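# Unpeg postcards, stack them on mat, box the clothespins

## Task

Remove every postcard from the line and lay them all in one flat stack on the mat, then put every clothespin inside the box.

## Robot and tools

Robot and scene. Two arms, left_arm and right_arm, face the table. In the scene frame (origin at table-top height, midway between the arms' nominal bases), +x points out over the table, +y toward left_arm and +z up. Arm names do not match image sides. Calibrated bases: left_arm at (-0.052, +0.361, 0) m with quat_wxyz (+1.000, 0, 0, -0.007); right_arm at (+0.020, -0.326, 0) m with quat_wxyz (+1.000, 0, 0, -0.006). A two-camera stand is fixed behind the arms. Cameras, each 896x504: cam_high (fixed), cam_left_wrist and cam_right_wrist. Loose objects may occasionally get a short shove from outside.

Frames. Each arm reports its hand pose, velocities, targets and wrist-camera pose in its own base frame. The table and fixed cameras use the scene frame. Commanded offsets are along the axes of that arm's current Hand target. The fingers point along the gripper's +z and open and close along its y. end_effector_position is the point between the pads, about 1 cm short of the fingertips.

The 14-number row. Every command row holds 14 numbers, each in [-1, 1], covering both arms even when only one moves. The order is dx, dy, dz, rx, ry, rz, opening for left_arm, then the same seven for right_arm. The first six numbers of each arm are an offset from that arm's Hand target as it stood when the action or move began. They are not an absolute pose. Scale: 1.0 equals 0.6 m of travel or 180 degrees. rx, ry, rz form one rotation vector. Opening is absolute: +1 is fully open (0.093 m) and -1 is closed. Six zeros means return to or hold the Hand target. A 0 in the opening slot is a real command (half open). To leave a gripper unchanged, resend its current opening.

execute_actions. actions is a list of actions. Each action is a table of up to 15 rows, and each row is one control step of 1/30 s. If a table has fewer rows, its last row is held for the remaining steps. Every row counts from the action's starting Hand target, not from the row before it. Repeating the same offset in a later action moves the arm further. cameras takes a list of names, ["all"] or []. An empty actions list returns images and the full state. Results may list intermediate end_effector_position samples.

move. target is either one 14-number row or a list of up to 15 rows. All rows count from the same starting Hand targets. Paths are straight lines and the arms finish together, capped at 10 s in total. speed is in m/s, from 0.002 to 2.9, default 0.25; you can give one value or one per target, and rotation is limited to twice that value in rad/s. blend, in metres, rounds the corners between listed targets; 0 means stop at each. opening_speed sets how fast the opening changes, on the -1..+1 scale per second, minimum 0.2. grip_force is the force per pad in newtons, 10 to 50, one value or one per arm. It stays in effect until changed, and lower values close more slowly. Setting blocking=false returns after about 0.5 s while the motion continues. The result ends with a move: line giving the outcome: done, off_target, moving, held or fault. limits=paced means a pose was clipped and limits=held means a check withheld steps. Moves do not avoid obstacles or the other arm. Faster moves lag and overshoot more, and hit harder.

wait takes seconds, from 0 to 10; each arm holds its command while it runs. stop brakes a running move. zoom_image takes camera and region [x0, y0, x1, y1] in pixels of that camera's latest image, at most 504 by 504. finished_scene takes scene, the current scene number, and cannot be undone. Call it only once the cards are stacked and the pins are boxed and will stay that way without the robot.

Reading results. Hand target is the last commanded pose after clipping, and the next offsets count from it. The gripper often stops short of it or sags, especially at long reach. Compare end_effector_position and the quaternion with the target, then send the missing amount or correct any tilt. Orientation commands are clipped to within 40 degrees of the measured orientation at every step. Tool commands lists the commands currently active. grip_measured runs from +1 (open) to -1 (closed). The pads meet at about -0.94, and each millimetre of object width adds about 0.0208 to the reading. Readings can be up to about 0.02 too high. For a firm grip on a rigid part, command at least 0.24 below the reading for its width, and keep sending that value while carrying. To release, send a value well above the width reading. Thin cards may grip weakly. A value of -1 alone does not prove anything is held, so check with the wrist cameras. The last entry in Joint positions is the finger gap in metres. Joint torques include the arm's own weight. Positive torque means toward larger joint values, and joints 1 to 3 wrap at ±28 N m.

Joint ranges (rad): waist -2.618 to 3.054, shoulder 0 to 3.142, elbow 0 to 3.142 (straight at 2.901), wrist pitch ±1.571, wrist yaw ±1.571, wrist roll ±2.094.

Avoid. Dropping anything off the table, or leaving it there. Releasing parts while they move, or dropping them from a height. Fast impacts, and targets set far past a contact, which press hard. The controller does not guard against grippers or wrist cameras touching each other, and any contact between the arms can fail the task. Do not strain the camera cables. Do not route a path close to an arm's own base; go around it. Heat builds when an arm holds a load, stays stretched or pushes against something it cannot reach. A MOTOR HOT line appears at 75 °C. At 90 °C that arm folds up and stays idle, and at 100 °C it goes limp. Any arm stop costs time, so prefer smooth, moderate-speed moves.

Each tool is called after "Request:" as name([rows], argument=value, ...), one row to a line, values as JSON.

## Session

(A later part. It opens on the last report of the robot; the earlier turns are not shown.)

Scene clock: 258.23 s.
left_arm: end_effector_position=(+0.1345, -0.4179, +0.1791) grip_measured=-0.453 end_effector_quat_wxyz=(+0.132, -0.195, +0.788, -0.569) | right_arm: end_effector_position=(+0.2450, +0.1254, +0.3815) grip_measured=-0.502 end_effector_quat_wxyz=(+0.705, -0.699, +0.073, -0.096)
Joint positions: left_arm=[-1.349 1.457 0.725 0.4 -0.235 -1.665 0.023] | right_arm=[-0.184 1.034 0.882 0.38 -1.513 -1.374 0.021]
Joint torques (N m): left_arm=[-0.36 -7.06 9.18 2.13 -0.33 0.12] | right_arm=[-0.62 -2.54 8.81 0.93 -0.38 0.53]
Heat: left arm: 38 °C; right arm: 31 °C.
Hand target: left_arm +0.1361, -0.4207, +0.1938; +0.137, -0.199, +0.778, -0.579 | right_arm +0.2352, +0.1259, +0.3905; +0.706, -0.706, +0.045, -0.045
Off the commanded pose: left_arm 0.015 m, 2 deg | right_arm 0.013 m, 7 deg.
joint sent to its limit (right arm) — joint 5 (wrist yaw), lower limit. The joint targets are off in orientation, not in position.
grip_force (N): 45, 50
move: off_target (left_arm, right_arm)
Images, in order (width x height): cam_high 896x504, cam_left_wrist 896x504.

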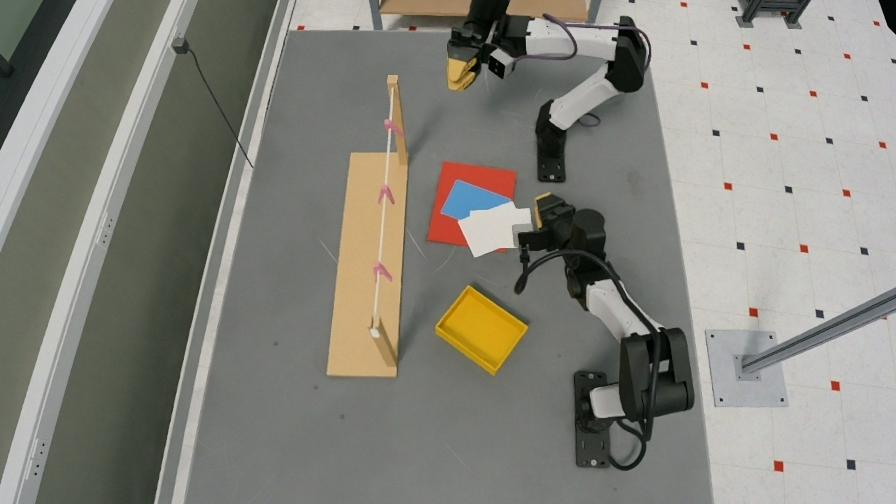

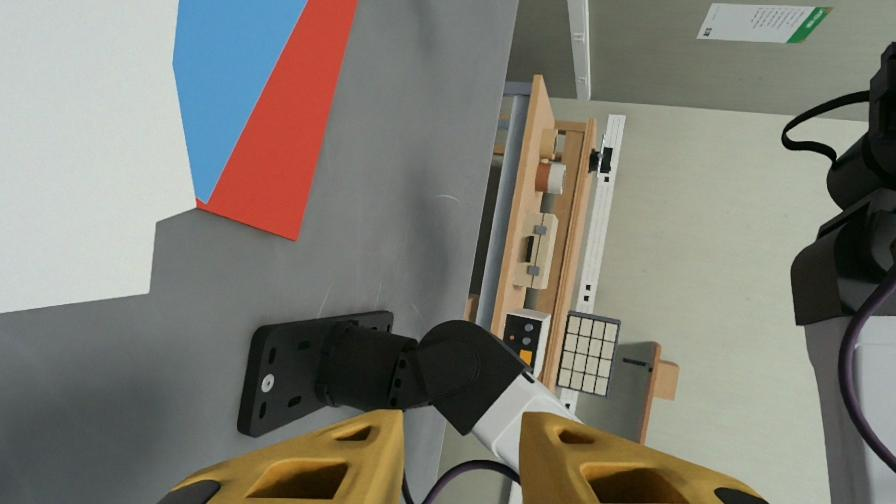

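Request:
move([
  [-0.165,-0.1328,-0.262,0,0,0,0,-0.063,0.1,0.0323,0.1209,0.1209,0.4892,-1],
  [-0.165,-0.1328,-0.262,0,0,0,0,-0.1672,0.4,0.15,-0.2993,0.4955,0.4955,-1],
], speed=0.3, blend=[0.02,0], cameras=["all"])

Request:
zoom_image(camera="cam_high", region=[400, 140, 560, 260])

Scene clock: 266.10 s.
left_arm: end_effector_position=(+0.1670, -0.2626, +0.3002) grip_measured=-0.003 end_effector_quat_wxyz=(+0.132, -0.207, +0.784, -0.570) | right_arm: end_effector_position=(+0.1439, +0.2236, +0.1420) grip_measured=-0.990 end_effector_quat_wxyz=(-0.014, -0.465, +0.885, -0.001)
Joint positions: left_arm=[-0.919 0.821 0.862 -0.366 0.158 -1.548 0.045] | right_arm=[0.992 1.57 1.357 -1.383 -0.011 0.025 0]
Joint torques (N m): left_arm=[0.55 -2.07 9.88 2.13 -0.01 0.25] | right_arm=[0.13 -6.12 7.94 0.2 0.1 0.09]
Heat: left arm: 37 °C; right arm: 31 °C.
Hand target: left_arm +0.1659, -0.2609, +0.3140; +0.137, -0.199, +0.778, -0.580 | right_arm +0.1474, +0.2279, +0.1504; +0.000, -0.461, +0.887, +0.000
Off the commanded pose: left_arm 0.014 m, 2 deg | right_arm 0.010 m, 2 deg.
grip_force (N): 45, 50
move: off_target (left_arm)

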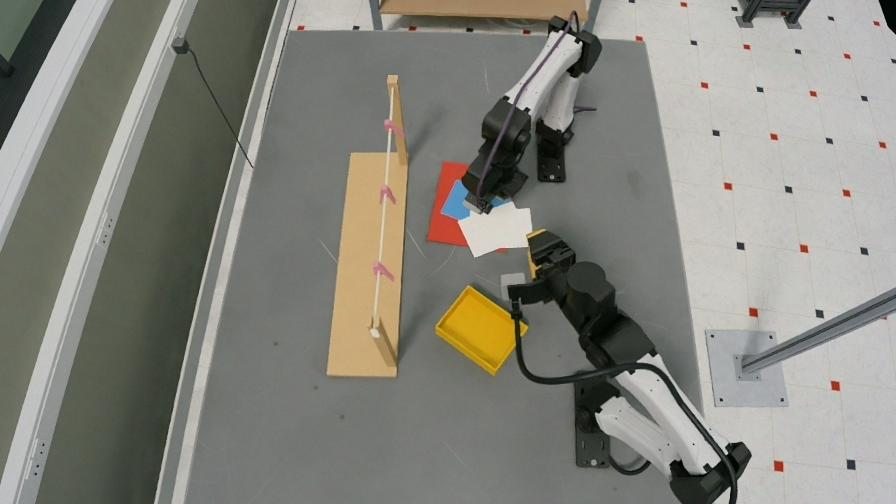

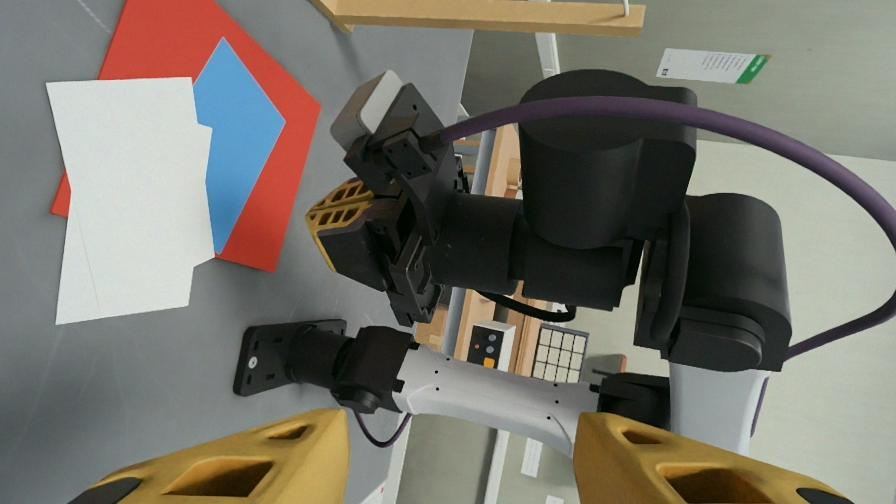

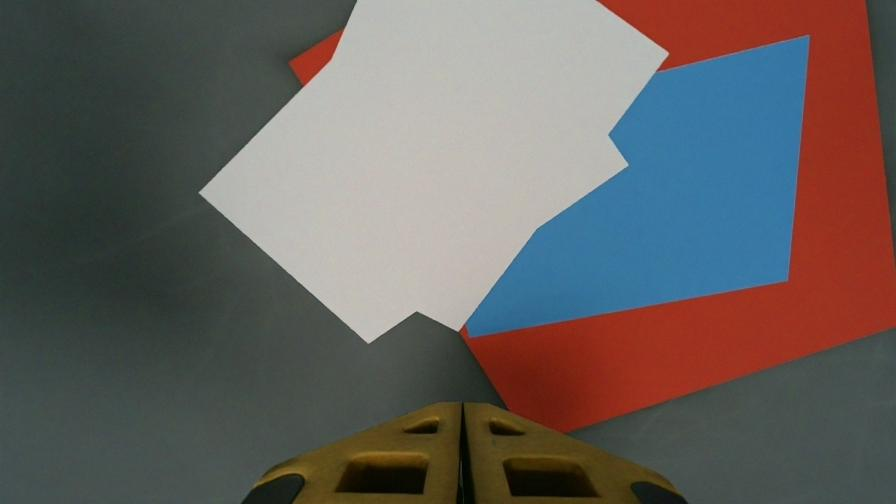

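Scaled by 3.150 from the camera's 896x504 image, which has a finer 1280x720 frame.

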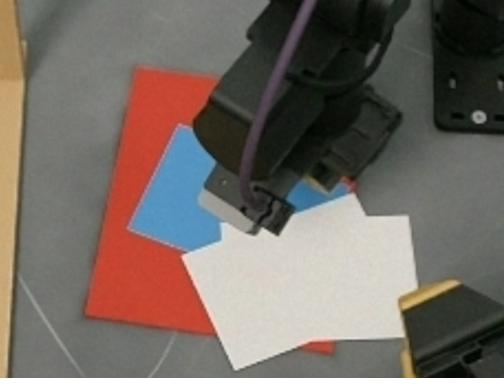

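Request:
zoom_image(camera="cam_left_wrist", region=[20, 60, 240, 340])

Request:
zoom_image(camera="cam_right_wrist", region=[180, 0, 684, 360])

Scaled by 1.800 from the camera's 896x504 image, which has a finer 1280x720 frame.

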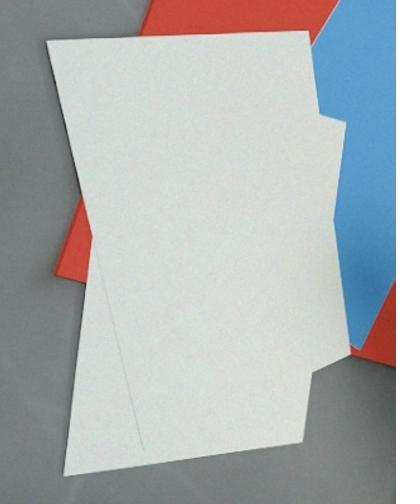

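Scaled by 1.000.

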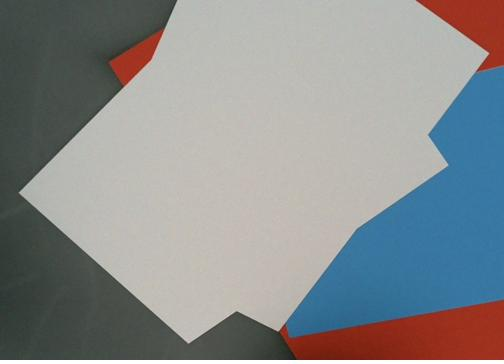

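Request:
move(target=[0,0,0,0,0,0,0,-0.0594,0.02,0.1673,0,0,0,-1], speed=0.2, cameras=["cam_right_wrist","cam_high"])

Scene clock: 269.43 s.
left_arm: end_effector_position=(+0.1670, -0.2626, +0.3002) grip_measured=-0.003 end_effector_quat_wxyz=(+0.132, -0.207, +0.784, -0.570) | right_arm: end_effector_position=(+0.1567, +0.2619, +0.0503) grip_measured=-0.990 end_effector_quat_wxyz=(-0.008, -0.464, +0.886, +0.001)
Joint positions: left_arm=[-0.919 0.821 0.862 -0.366 0.158 -1.548 0.045] | right_arm=[1.026 1.758 1.194 -1.02 -0.01 0.06 0]
Joint torques (N m): left_arm=[0.55 -2.07 9.89 2.13 -0.01 0.26] | right_arm=[-0.05 -7.6 4.62 0.4 0.17 0.07]
Heat: left arm: 37 °C; right arm: 31 °C.
Hand target: left_arm +0.1659, -0.2609, +0.3140; +0.137, -0.199, +0.778, -0.580 | right_arm +0.1581, +0.2639, +0.0500; +0.000, -0.461, +0.887, +0.000
Off the commanded pose: left_arm 0.014 m, 2 deg | right_arm 0.002 m, 1 deg.
grip_force (N): 45, 50
move: off_target (left_arm)
Images, in order (width x height): cam_high 896x504, cam_right_wrist 896x504.

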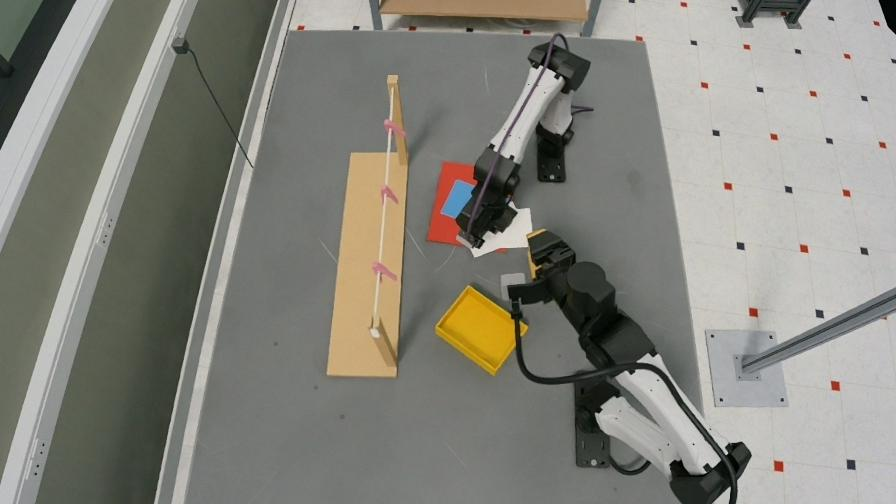

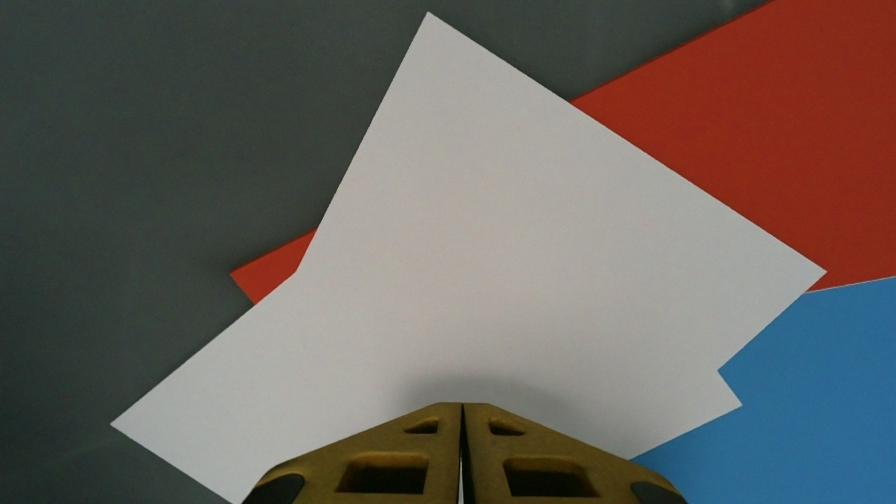

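Request:
move([
  [0,0,0,0,0,0,0,0,0,0.0733,0,0,0,-1],
  [0,0,0,0,0,0,0,0.0343,-0.1747,0.0733,0,0,0,-1],
  [0,0,0,0,0,0,0,0.0343,-0.1747,-0.1,0,0,0,-1],
], speed=[0.06,0.08,0.2], cameras=["cam_right_wrist","cam_high"])

Request:
zoom_image(camera="cam_high", region=[400, 140, 560, 260])

Scene clock: 274.00 s.
left_arm: end_effector_position=(+0.1670, -0.2626, +0.3002) grip_measured=-0.003 end_effector_quat_wxyz=(+0.132, -0.207, +0.784, -0.570) | right_arm: end_effector_position=(+0.2253, +0.1858, +0.0982) grip_measured=-0.990 end_effector_quat_wxyz=(-0.019, -0.458, +0.889, +0.001)
Joint positions: left_arm=[-0.919 0.821 0.862 -0.366 0.158 -1.548 0.045] | right_arm=[0.684 1.69 1.31 -1.228 -0.01 -0.267 0]
Joint torques (N m): left_arm=[0.54 -2.06 9.87 2.13 -0.01 0.26] | right_arm=[-0.58 -8.49 7.27 0.13 0.15 -0.15]
Heat: left arm: 37 °C; right arm: 31 °C.
Hand target: left_arm +0.1659, -0.2609, +0.3140; +0.137, -0.199, +0.778, -0.580 | right_arm +0.2320, +0.1868, +0.1100; +0.000, -0.461, +0.887, +0.000
Off the commanded pose: left_arm 0.014 m, 2 deg | right_arm 0.014 m, 2 deg.
grip_force (N): 45, 50
move: off_target (left_arm, right_arm)
Images, in order (width x height): cam_high 896x504, cam_right_wrist 896x504.

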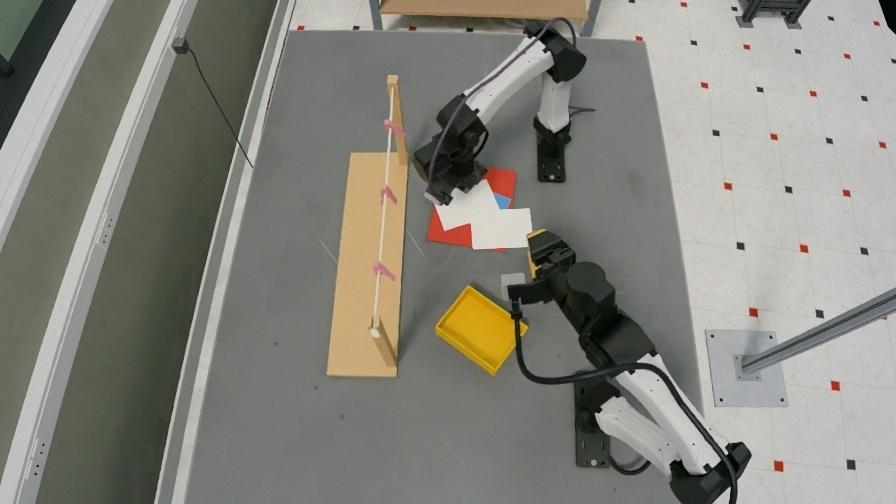

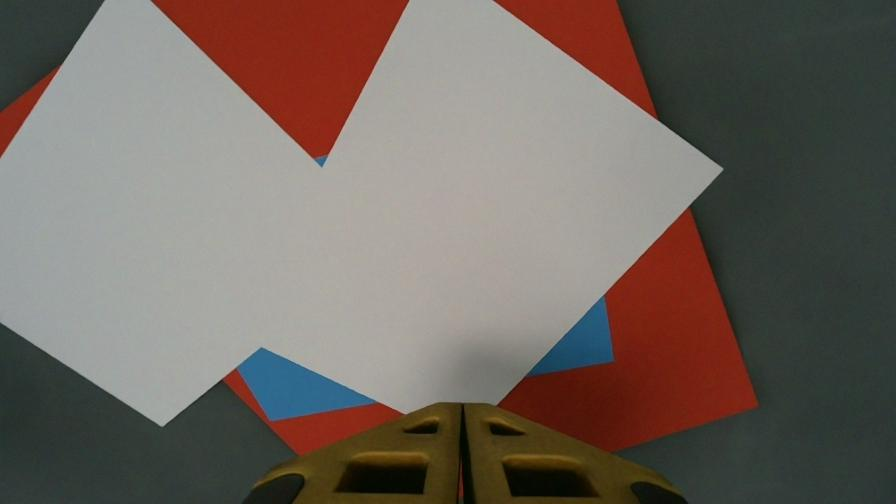

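Scaled by 3.150 from the camera's 896x504 image, which has a finer 1280x720 frame.

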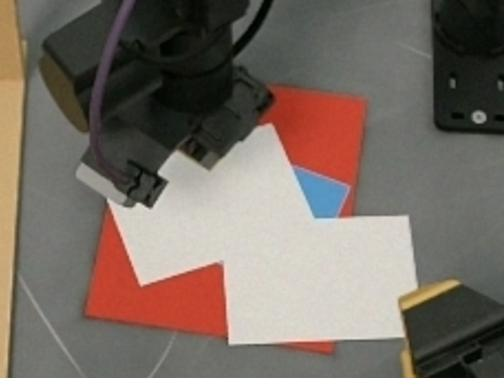

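Request:
move([
  [0,0,0,0,0,0,0,-0.0533,-0.0441,0.1,0,0,0,-1],
  [0,0,0,0,0,0,0,-0.0533,-0.0441,0.1733,0,0,0,-1],
  [0,0,0,0,0,0,0,-0.0127,-0.0908,0.1733,0,0,0,-1],
  [0,0,0,0,0,0,0,-0.0127,-0.0908,-0.02,0,0,0,-1],
], speed=[0.2,0.06,0.08,0.2], blend=[0.01,0,0,0], cameras=["cam_right_wrist","cam_high"])

Request:
zoom_image(camera="cam_high", region=[400, 140, 560, 260])

Scene clock: 279.60 s.
left_arm: end_effector_position=(+0.1670, -0.2626, +0.3002) grip_measured=-0.003 end_effector_quat_wxyz=(+0.132, -0.207, +0.784, -0.570) | right_arm: end_effector_position=(+0.2740, +0.1615, +0.1083) grip_measured=-0.990 end_effector_quat_wxyz=(-0.022, -0.457, +0.889, +0.003)
Joint positions: left_arm=[-0.919 0.821 0.862 -0.366 0.158 -1.548 0.045] | right_arm=[0.528 1.79 1.467 -1.292 -0.009 -0.423 0]
Joint torques (N m): left_arm=[0.54 -2.06 9.87 2.14 -0.01 0.26] | right_arm=[-0.61 -9.87 7.5 0.16 0.17 -0.08]
Heat: left arm: 37 °C; right arm: 31 °C.
Hand target: left_arm +0.1659, -0.2609, +0.3140; +0.137, -0.199, +0.778, -0.580 | right_arm +0.2810, +0.1617, +0.1221; +0.000, -0.461, +0.887, +0.000
Off the commanded pose: left_arm 0.014 m, 2 deg | right_arm 0.015 m, 3 deg.
grip_force (N): 45, 50
move: off_target (left_arm, right_arm)
Images, in order (width x height): cam_high 896x504, cam_right_wrist 896x504.

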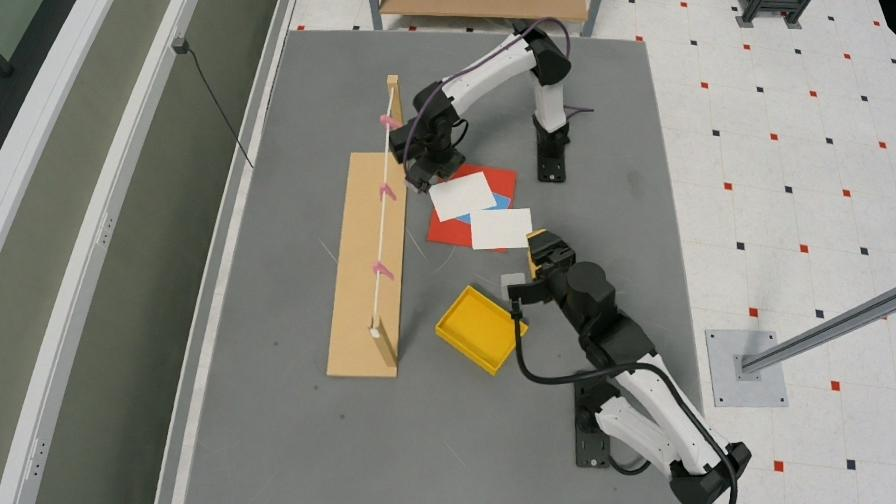

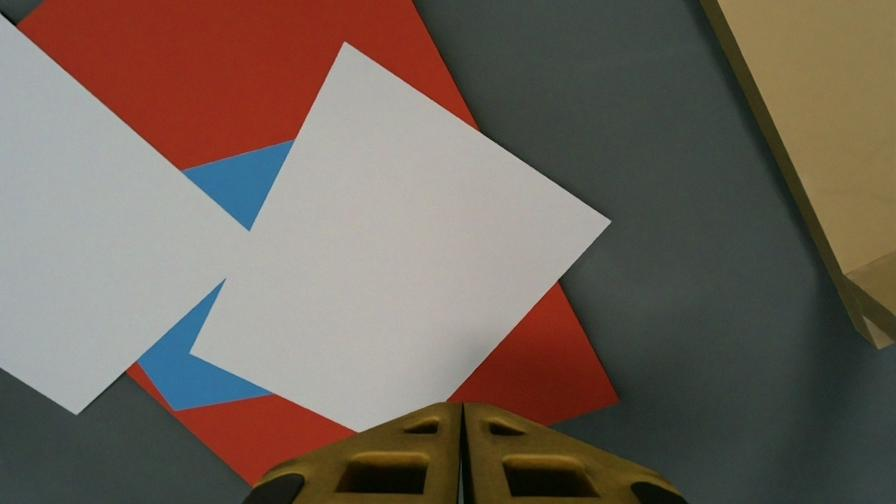

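Scaled by 3.150 from the camera's 896x504 image, which has a finer 1280x720 frame.

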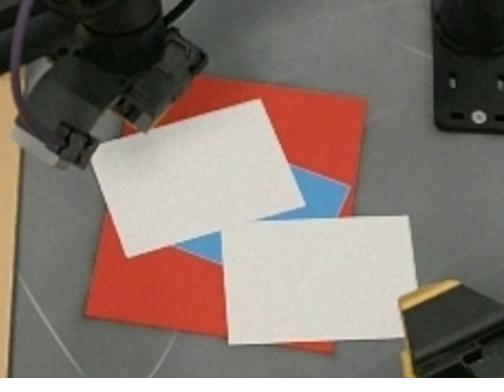

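Request:
move([
  [-0.0467,0.0248,-0.0848,0,0,0,0,-0.0485,0.3006,0.1033,0,0,0,-1],
  [-0.0467,0.0248,-0.0848,0,0,0,0,-0.0485,0.3006,0.1935,0,0,0,-1],
  [-0.0467,0.0248,-0.0848,0,0,0,0,-0.0418,0.127,0.1935,0,0,0.067,-1],
  [-0.0467,0.0248,-0.0848,0,0,0,0,-0.0418,0.127,0.0035,0,0,0.067,-1],
], speed=[0.22,0.06,0.08,0.2], blend=[0.01,0,0,0], cameras=["cam_right_wrist","cam_high"])

Request:
zoom_image(camera="cam_high", region=[400, 140, 560, 260])

Scene clock: 286.70 s.
left_arm: end_effector_position=(+0.1680, -0.2019, +0.3080) grip_measured=-0.003 end_effector_quat_wxyz=(+0.134, -0.206, +0.779, -0.577) | right_arm: end_effector_position=(+0.2266, +0.2245, +0.1063) grip_measured=-0.990 end_effector_quat_wxyz=(-0.021, -0.361, +0.932, -0.003)
Joint positions: left_arm=[-0.574 0.665 0.862 -0.542 0.484 -1.435 0.045] | right_arm=[0.775 1.792 1.462 -1.283 -0.011 0.035 0]
Joint torques (N m): left_arm=[0.53 -0.4 8.38 2.07 0.08 0.25] | right_arm=[-0.65 -9.69 7.23 0.18 0.18 -0.12]
Heat: left arm: 37 °C; right arm: 31 °C.
Hand target: left_arm +0.1658, -0.2009, +0.3141; +0.137, -0.199, +0.778, -0.580 | right_arm +0.2330, +0.2260, +0.1198; +0.000, -0.365, +0.931, +0.000
Off the commanded pose: left_arm 0.007 m, 1 deg | right_arm 0.015 m, 3 deg.
grip_force (N): 45, 50
move: off_target (right_arm)
Images, in order (width x height): cam_high 896x504, cam_right_wrist 896x504.

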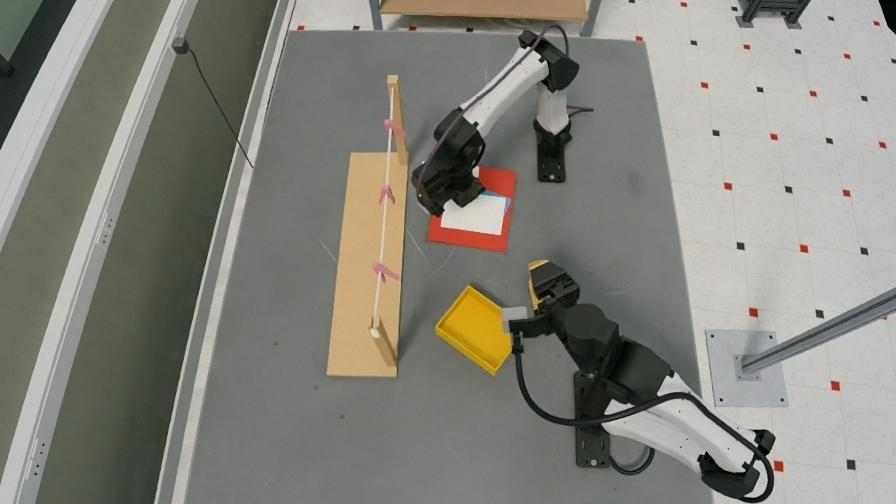

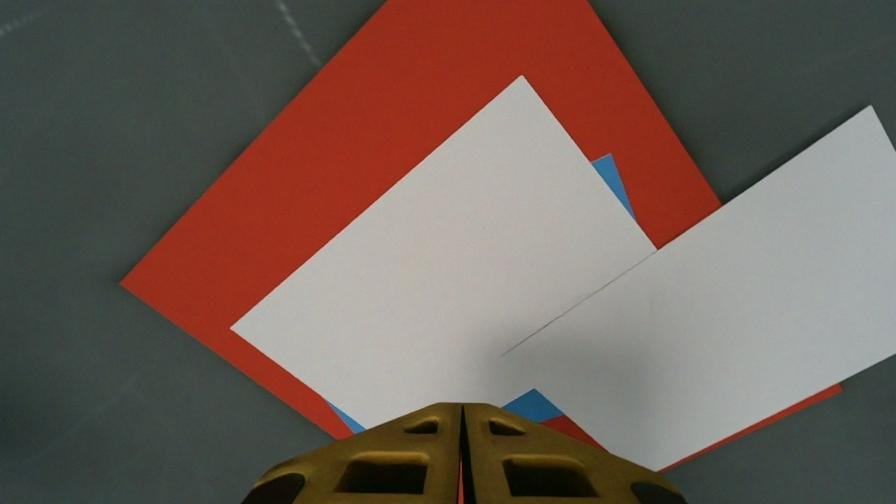

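Scaled by 3.150 from the camera's 896x504 image, which has a finer 1280x720 frame.

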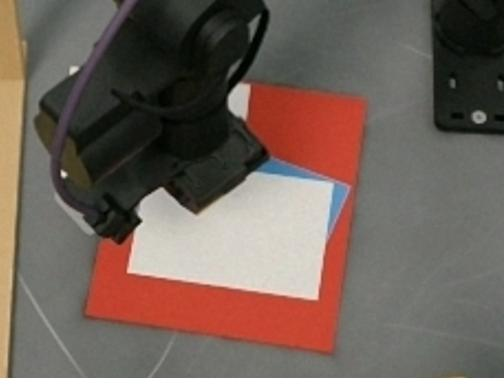

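Request:
move([
  [0,0,0,0,0,0,0,0.0918,-0.1402,0.1,0,0,0,-1],
  [0,0,0,0,0,0,0,0.0918,-0.1402,0.1897,0,0,0,-1],
  [0,0,0,0,0,0,0,0.0805,0.0432,0.1897,0,0,0,-1],
  [0,0,0,0,0,0,0,0.0805,0.0432,-0.06,0,0,0,-1],
  [0,0,0,0,0,0,0,0.2,-0.06,-0.1,0,0,0,-1],
], speed=[0.2,0.06,0.08,0.2,0.25], blend=[0.01,0,0,0.02,0], cameras=["cam_right_wrist","cam_high"])

Request:
zoom_image(camera="cam_high", region=[400, 140, 560, 260])

Scene clock: 294.03 s.
left_arm: end_effector_position=(+0.1680, -0.2019, +0.3080) grip_measured=-0.003 end_effector_quat_wxyz=(+0.134, -0.206, +0.779, -0.577) | right_arm: end_effector_position=(+0.1728, +0.1201, +0.1794) grip_measured=-0.990 end_effector_quat_wxyz=(+0.002, -0.362, +0.932, -0.004)
Joint positions: left_arm=[-0.574 0.665 0.862 -0.542 0.484 -1.435 0.045] | right_arm=[0.614 1.353 1.314 -1.53 0.008 -0.126 0]
Joint torques (N m): left_arm=[0.55 -0.39 8.39 2.07 0.08 0.25] | right_arm=[-0.81 -4.94 4.29 0.24 -0.03 -0.15]
Heat: left arm: 37 °C; right arm: 30 °C.
Hand target: left_arm +0.1658, -0.2009, +0.3141; +0.137, -0.199, +0.778, -0.580 | right_arm +0.1694, +0.1180, +0.1799; +0.000, -0.365, +0.931, +0.000
Off the commanded pose: left_arm 0.007 m, 1 deg | right_arm 0.004 m, 1 deg.
grip_force (N): 45, 50
move: done
Images, in order (width x height): cam_high 896x504, cam_right_wrist 896x504.

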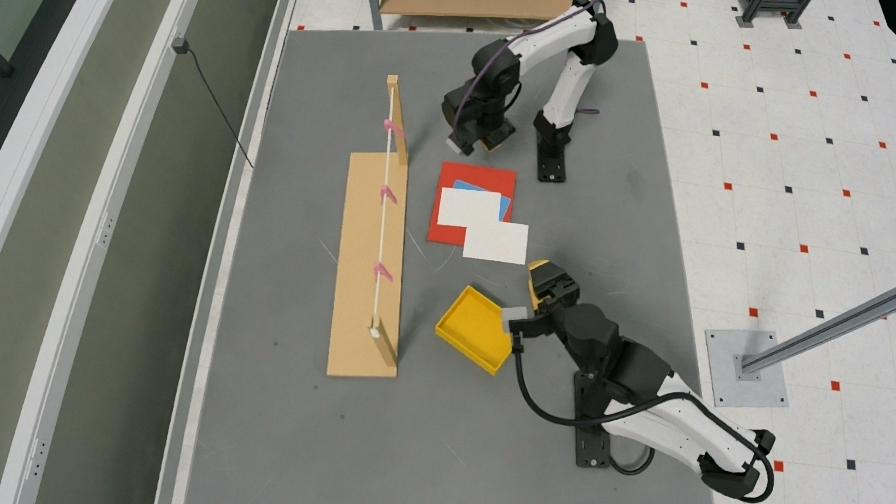

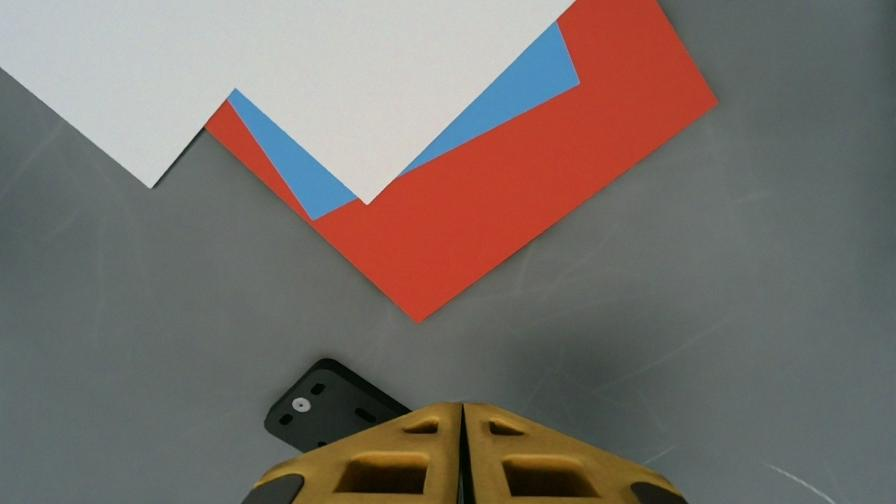

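Scaled by 3.150 from the camera's 896x504 image, which has a finer 1280x720 frame.

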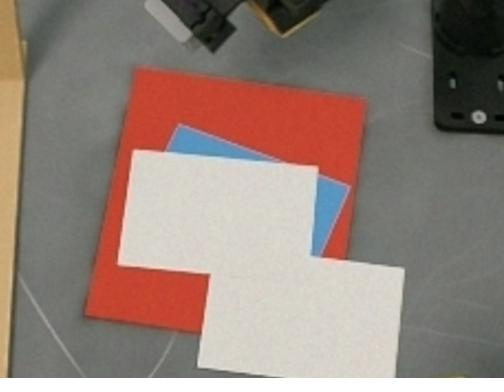

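Request:
zoom_image(camera="cam_high", region=[430, 180, 540, 265])

Request:
zoom_image(camera="cam_right_wrist", region=[0, 0, 504, 250])

Scaled by 4.582 from the camera's 896x504 image, which has a finer 1280x720 frame.

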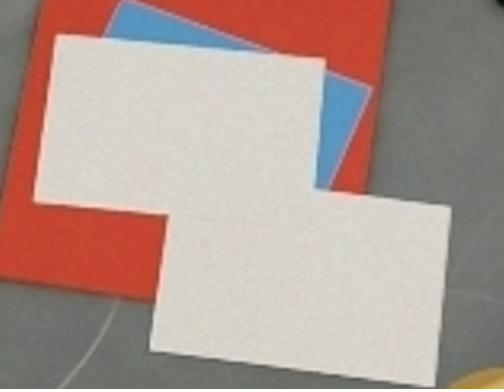

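Scaled by 1.000.

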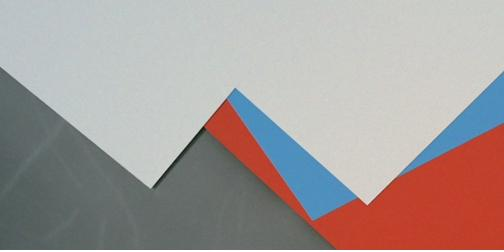

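Request:
move([
  [0,0,0,0,0,0,0,-0.1465,0.0143,0.2,0,0,0,-1],
  [0,0,0,0,0,0,0,-0.1465,0.0143,0.29,0,0,0,-1],
  [0,0,0,0,0,0,0,-0.2271,-0.0605,0.29,0,0,0,-1],
  [0,0,0,0,0,0,0,-0.2271,-0.0605,0.1833,0,0,0,-1],
  [0,0,0,0,0,0,0,-0.1852,0.2352,0.12,0,0,0,-1],
], speed=[0.25,0.06,0.08,0.2,0.22], blend=[0.01,0,0,0.01,0], cameras=["cam_right_wrist","cam_high"])

Request:
zoom_image(camera="cam_high", region=[400, 140, 560, 260])

Scene clock: 302.10 s.
left_arm: end_effector_position=(+0.1680, -0.2019, +0.3080) grip_measured=-0.003 end_effector_quat_wxyz=(+0.134, -0.206, +0.779, -0.577) | right_arm: end_effector_position=(+0.1495, +0.2921, +0.0962) grip_measured=-0.990 end_effector_quat_wxyz=(-0.016, -0.374, +0.927, -0.009)
Joint positions: left_arm=[-0.574 0.665 0.862 -0.542 0.484 -1.435 0.045] | right_arm=[1.094 1.826 1.464 -1.245 -0.006 0.328 0]
Joint torques (N m): left_arm=[0.53 -0.4 8.39 2.06 0.08 0.26] | right_arm=[-0.65 -8.94 7.77 0.14 0.13 0.16]
Heat: left arm: 38 °C; right arm: 30 °C.
Hand target: left_arm +0.1658, -0.2009, +0.3141; +0.137, -0.199, +0.778, -0.580 | right_arm +0.1549, +0.2971, +0.1078; +0.000, -0.365, +0.931, +0.000
Off the commanded pose: left_arm 0.007 m, 1 deg | right_arm 0.014 m, 2 deg.
grip_force (N): 45, 50
move: off_target (right_arm)
Images, in order (width x height): cam_high 896x504, cam_right_wrist 896x504.

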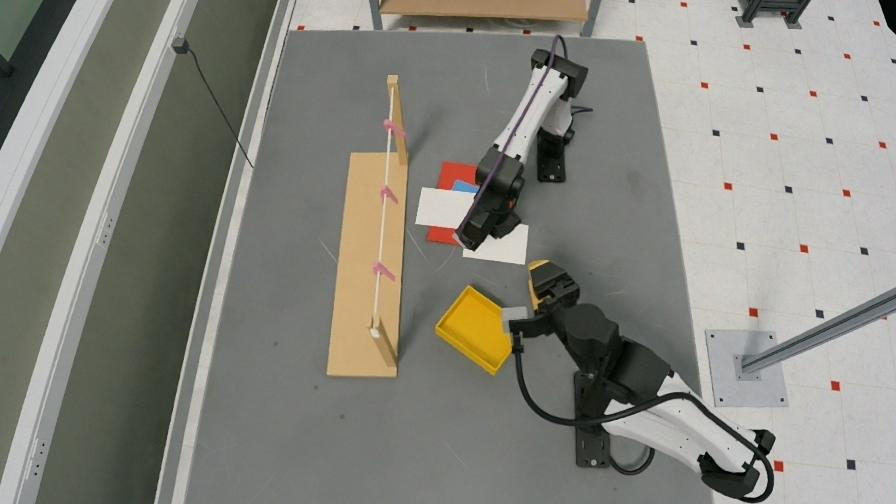

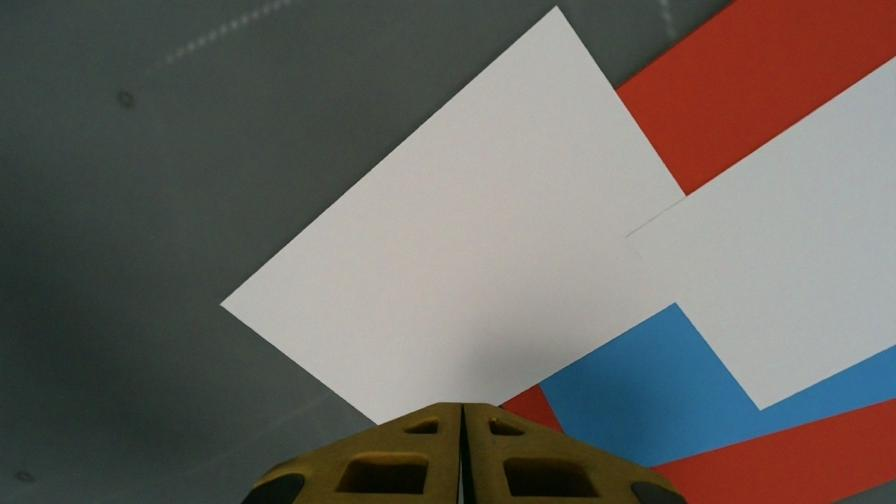

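Scaled by 3.150 from the camera's 896x504 image, which has a finer 1280x720 frame.

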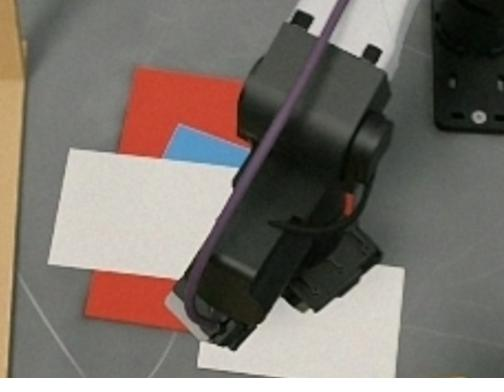

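Request:
move([
  [0,0,0,0,0,0,0,0,0,0.1697,0,0,0,-1],
  [0,0,0,0,0,0,0,0.1056,-0.125,0.1697,0,0,0,-1],
  [0,0,0,0,0,0,0,0.0615,-0.1657,0.1697,0,0,0,-1],
  [0,0,0,0,0,0,0,0.0615,-0.1657,-0.02,0,0,0,-1],
], speed=[0.1,0.08,0.08,0.2], blend=[0,0,0,0], cameras=["cam_right_wrist","cam_high"])

Request:
zoom_image(camera="cam_high", region=[400, 140, 560, 260])

Scene clock: 307.63 s.
left_arm: end_effector_position=(+0.1680, -0.2019, +0.3080) grip_measured=-0.003 end_effector_quat_wxyz=(+0.134, -0.206, +0.779, -0.577) | right_arm: end_effector_position=(+0.1891, +0.1974, +0.1080) grip_measured=-0.990 end_effector_quat_wxyz=(-0.020, -0.362, +0.932, -0.003)
Joint positions: left_arm=[-0.574 0.665 0.862 -0.542 0.484 -1.435 0.045] | right_arm=[0.8 1.617 1.269 -1.263 -0.011 0.059 0]
Joint torques (N m): left_arm=[0.53 -0.39 8.4 2.07 0.08 0.26] | right_arm=[-0.64 -8.17 7.46 0.15 0.17 -0.16]
Heat: left arm: 38 °C; right arm: 30 °C.
Hand target: left_arm +0.1658, -0.2009, +0.3141; +0.137, -0.199, +0.778, -0.580 | right_arm +0.1956, +0.1991, +0.1199; +0.000, -0.365, +0.931, +0.000
Off the commanded pose: left_arm 0.007 m, 1 deg | right_arm 0.014 m, 2 deg.
grip_force (N): 45, 50
move: off_target (right_arm)
Images, in order (width x height): cam_high 896x504, cam_right_wrist 896x504.

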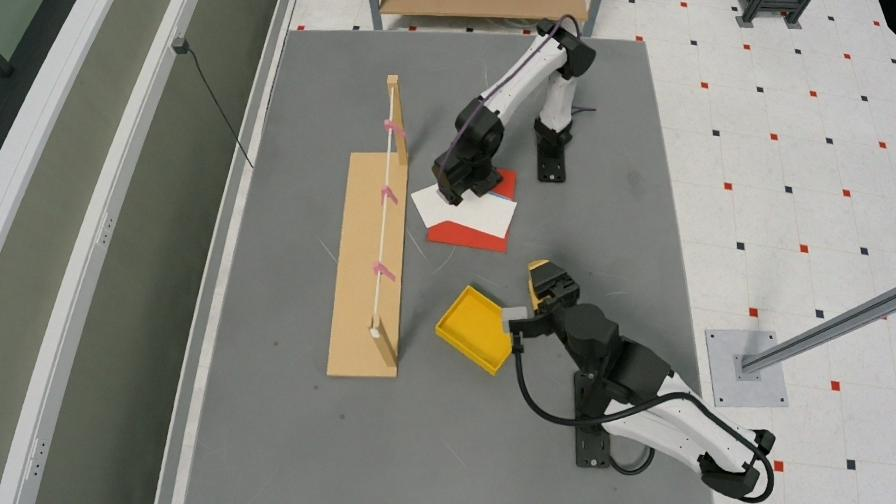

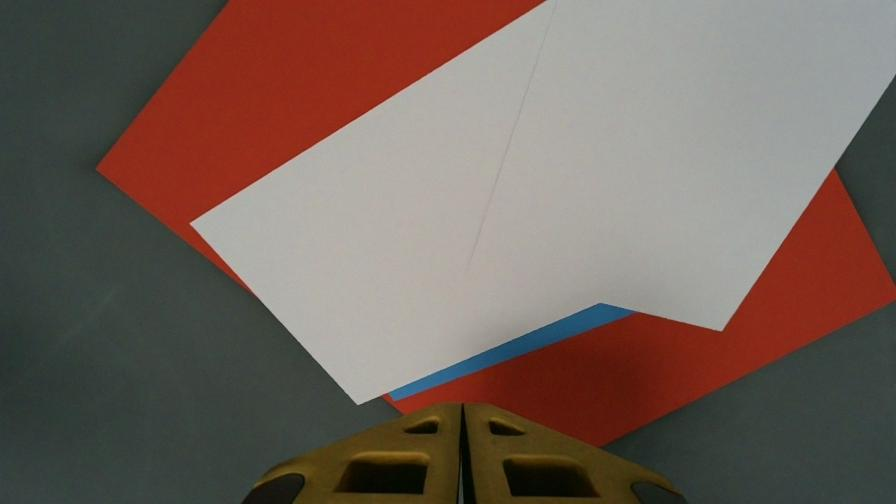

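Scaled by 3.150 from the camera's 896x504 image, which has a finer 1280x720 frame.

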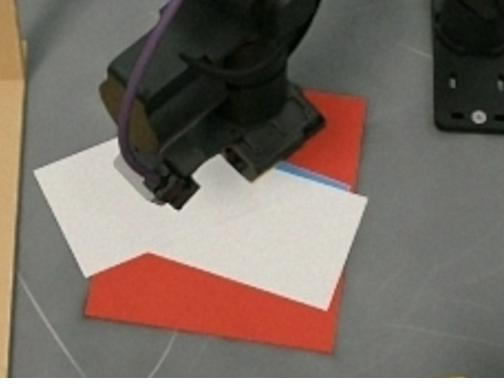

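Request:
move([
  [0,0,0,0,0,0,0,0.0006,0.0572,0.1,0,0,0,-1],
  [0,0,0,0,0,0,0,0.0006,0.0572,0.1898,0,0,0,-1],
  [0,0,0,0,0,0,0,-0.0132,0.033,0.1898,0,0,-0.05,-1],
  [0,0,0,0,0,0,0,-0.0132,0.033,0.0,0,0,-0.05,-1],
], speed=[0.15,0.07,0.08,0.2], blend=[0.01,0,0,0], cameras=["cam_right_wrist","cam_high"])

Request:
zoom_image(camera="cam_high", region=[400, 140, 560, 260])

Scene clock: 313.23 s.
left_arm: end_effector_position=(+0.1680, -0.2019, +0.3080) grip_measured=-0.003 end_effector_quat_wxyz=(+0.134, -0.206, +0.779, -0.577) | right_arm: end_effector_position=(+0.1817, +0.2168, +0.1078) grip_measured=-0.990 end_effector_quat_wxyz=(-0.020, -0.434, +0.901, -0.003)
Joint positions: left_arm=[-0.574 0.665 0.862 -0.542 0.484 -1.435 0.045] | right_arm=[0.867 1.653 1.307 -1.265 -0.01 -0.03 0]
Joint torques (N m): left_arm=[0.54 -0.39 8.39 2.07 0.08 0.25] | right_arm=[-0.7 -8.39 7.32 0.16 0.18 -0.14]
Heat: left arm: 38 °C; right arm: 30 °C.
Hand target: left_arm +0.1658, -0.2009, +0.3141; +0.137, -0.199, +0.778, -0.580 | right_arm +0.1879, +0.2189, +0.1199; +0.000, -0.437, +0.899, +0.000
Off the commanded pose: left_arm 0.007 m, 1 deg | right_arm 0.014 m, 2 deg.
grip_force (N): 45, 50
move: off_target (right_arm)
Images, in order (width x height): cam_high 896x504, cam_right_wrist 896x504.

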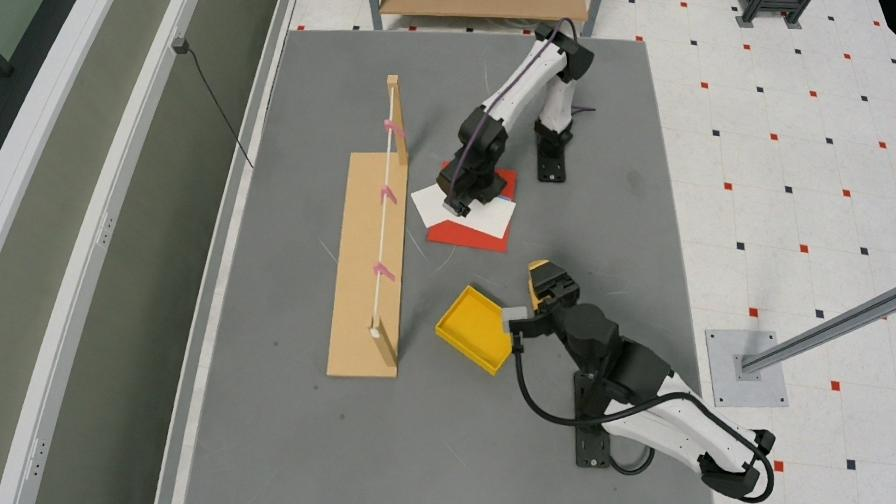

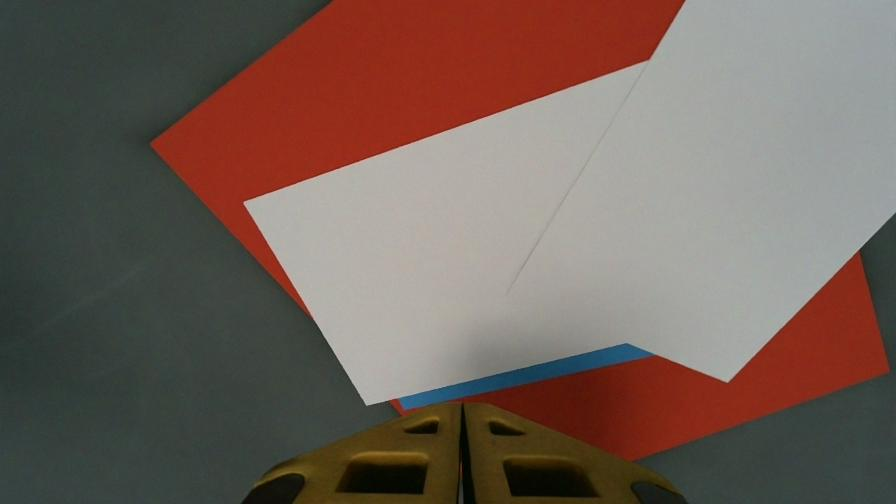

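Scaled by 3.150 from the camera's 896x504 image, which has a finer 1280x720 frame.

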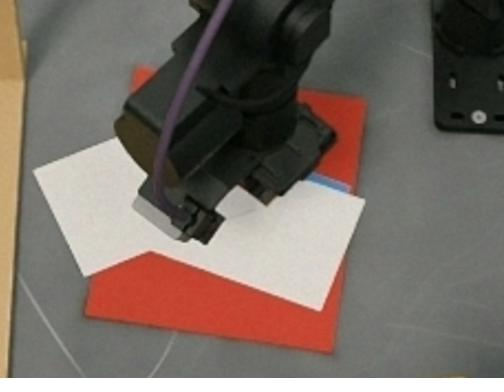

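Request:
move([
  [0,0,0,0,0,0,0,0.0097,0.026,0.12,0,0,0,-1],
  [0,0,0,0,0,0,0,0.0097,0.026,0.1898,0,0,0,-1],
  [0,0,0,0,0,0,0,-0.0113,-0.0168,0.1898,0,0,-0.06,-1],
  [0,0,0,0,0,0,0,-0.0113,-0.0168,0.0,0,0,-0.06,-1],
], speed=[0.15,0.07,0.06,0.2], blend=[0.01,0,0,0], cameras=["cam_right_wrist","cam_high"])

Request:
zoom_image(camera="cam_high", region=[400, 140, 560, 260])

Scene clock: 318.53 s.
left_arm: end_effector_position=(+0.1680, -0.2019, +0.3080) grip_measured=-0.003 end_effector_quat_wxyz=(+0.134, -0.206, +0.779, -0.577) | right_arm: end_effector_position=(+0.1938, +0.2162, +0.1075) grip_measured=-0.990 end_effector_quat_wxyz=(-0.021, -0.516, +0.856, -0.001)
Joint positions: left_arm=[-0.574 0.665 0.862 -0.542 0.484 -1.435 0.045] | right_arm=[0.834 1.681 1.337 -1.266 -0.01 -0.252 0]
Joint torques (N m): left_arm=[0.54 -0.39 8.38 2.07 0.08 0.26] | right_arm=[-0.65 -8.62 7.34 0.23 0.2 -0.11]
Heat: left arm: 38 °C; right arm: 30 °C.
Hand target: left_arm +0.1658, -0.2009, +0.3141; +0.137, -0.199, +0.778, -0.580 | right_arm +0.2001, +0.2181, +0.1199; +0.000, -0.520, +0.854, +0.000
Off the commanded pose: left_arm 0.007 m, 1 deg | right_arm 0.014 m, 2 deg.
grip_force (N): 45, 50
move: off_target (right_arm)
Images, in order (width x height): cam_high 896x504, cam_right_wrist 896x504.

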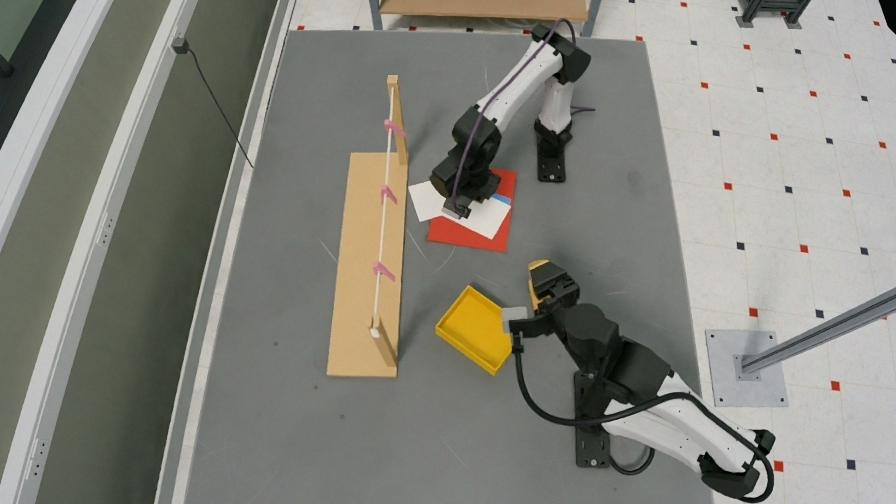

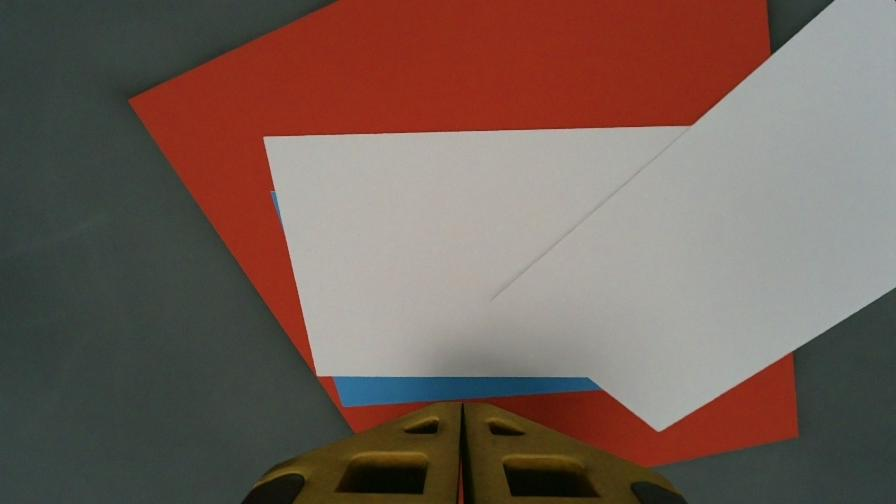

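Scaled by 3.150 from the camera's 896x504 image, which has a finer 1280x720 frame.

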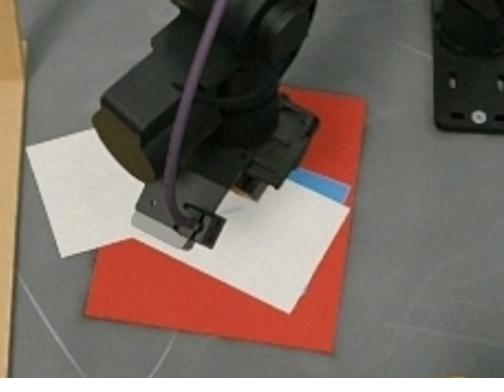

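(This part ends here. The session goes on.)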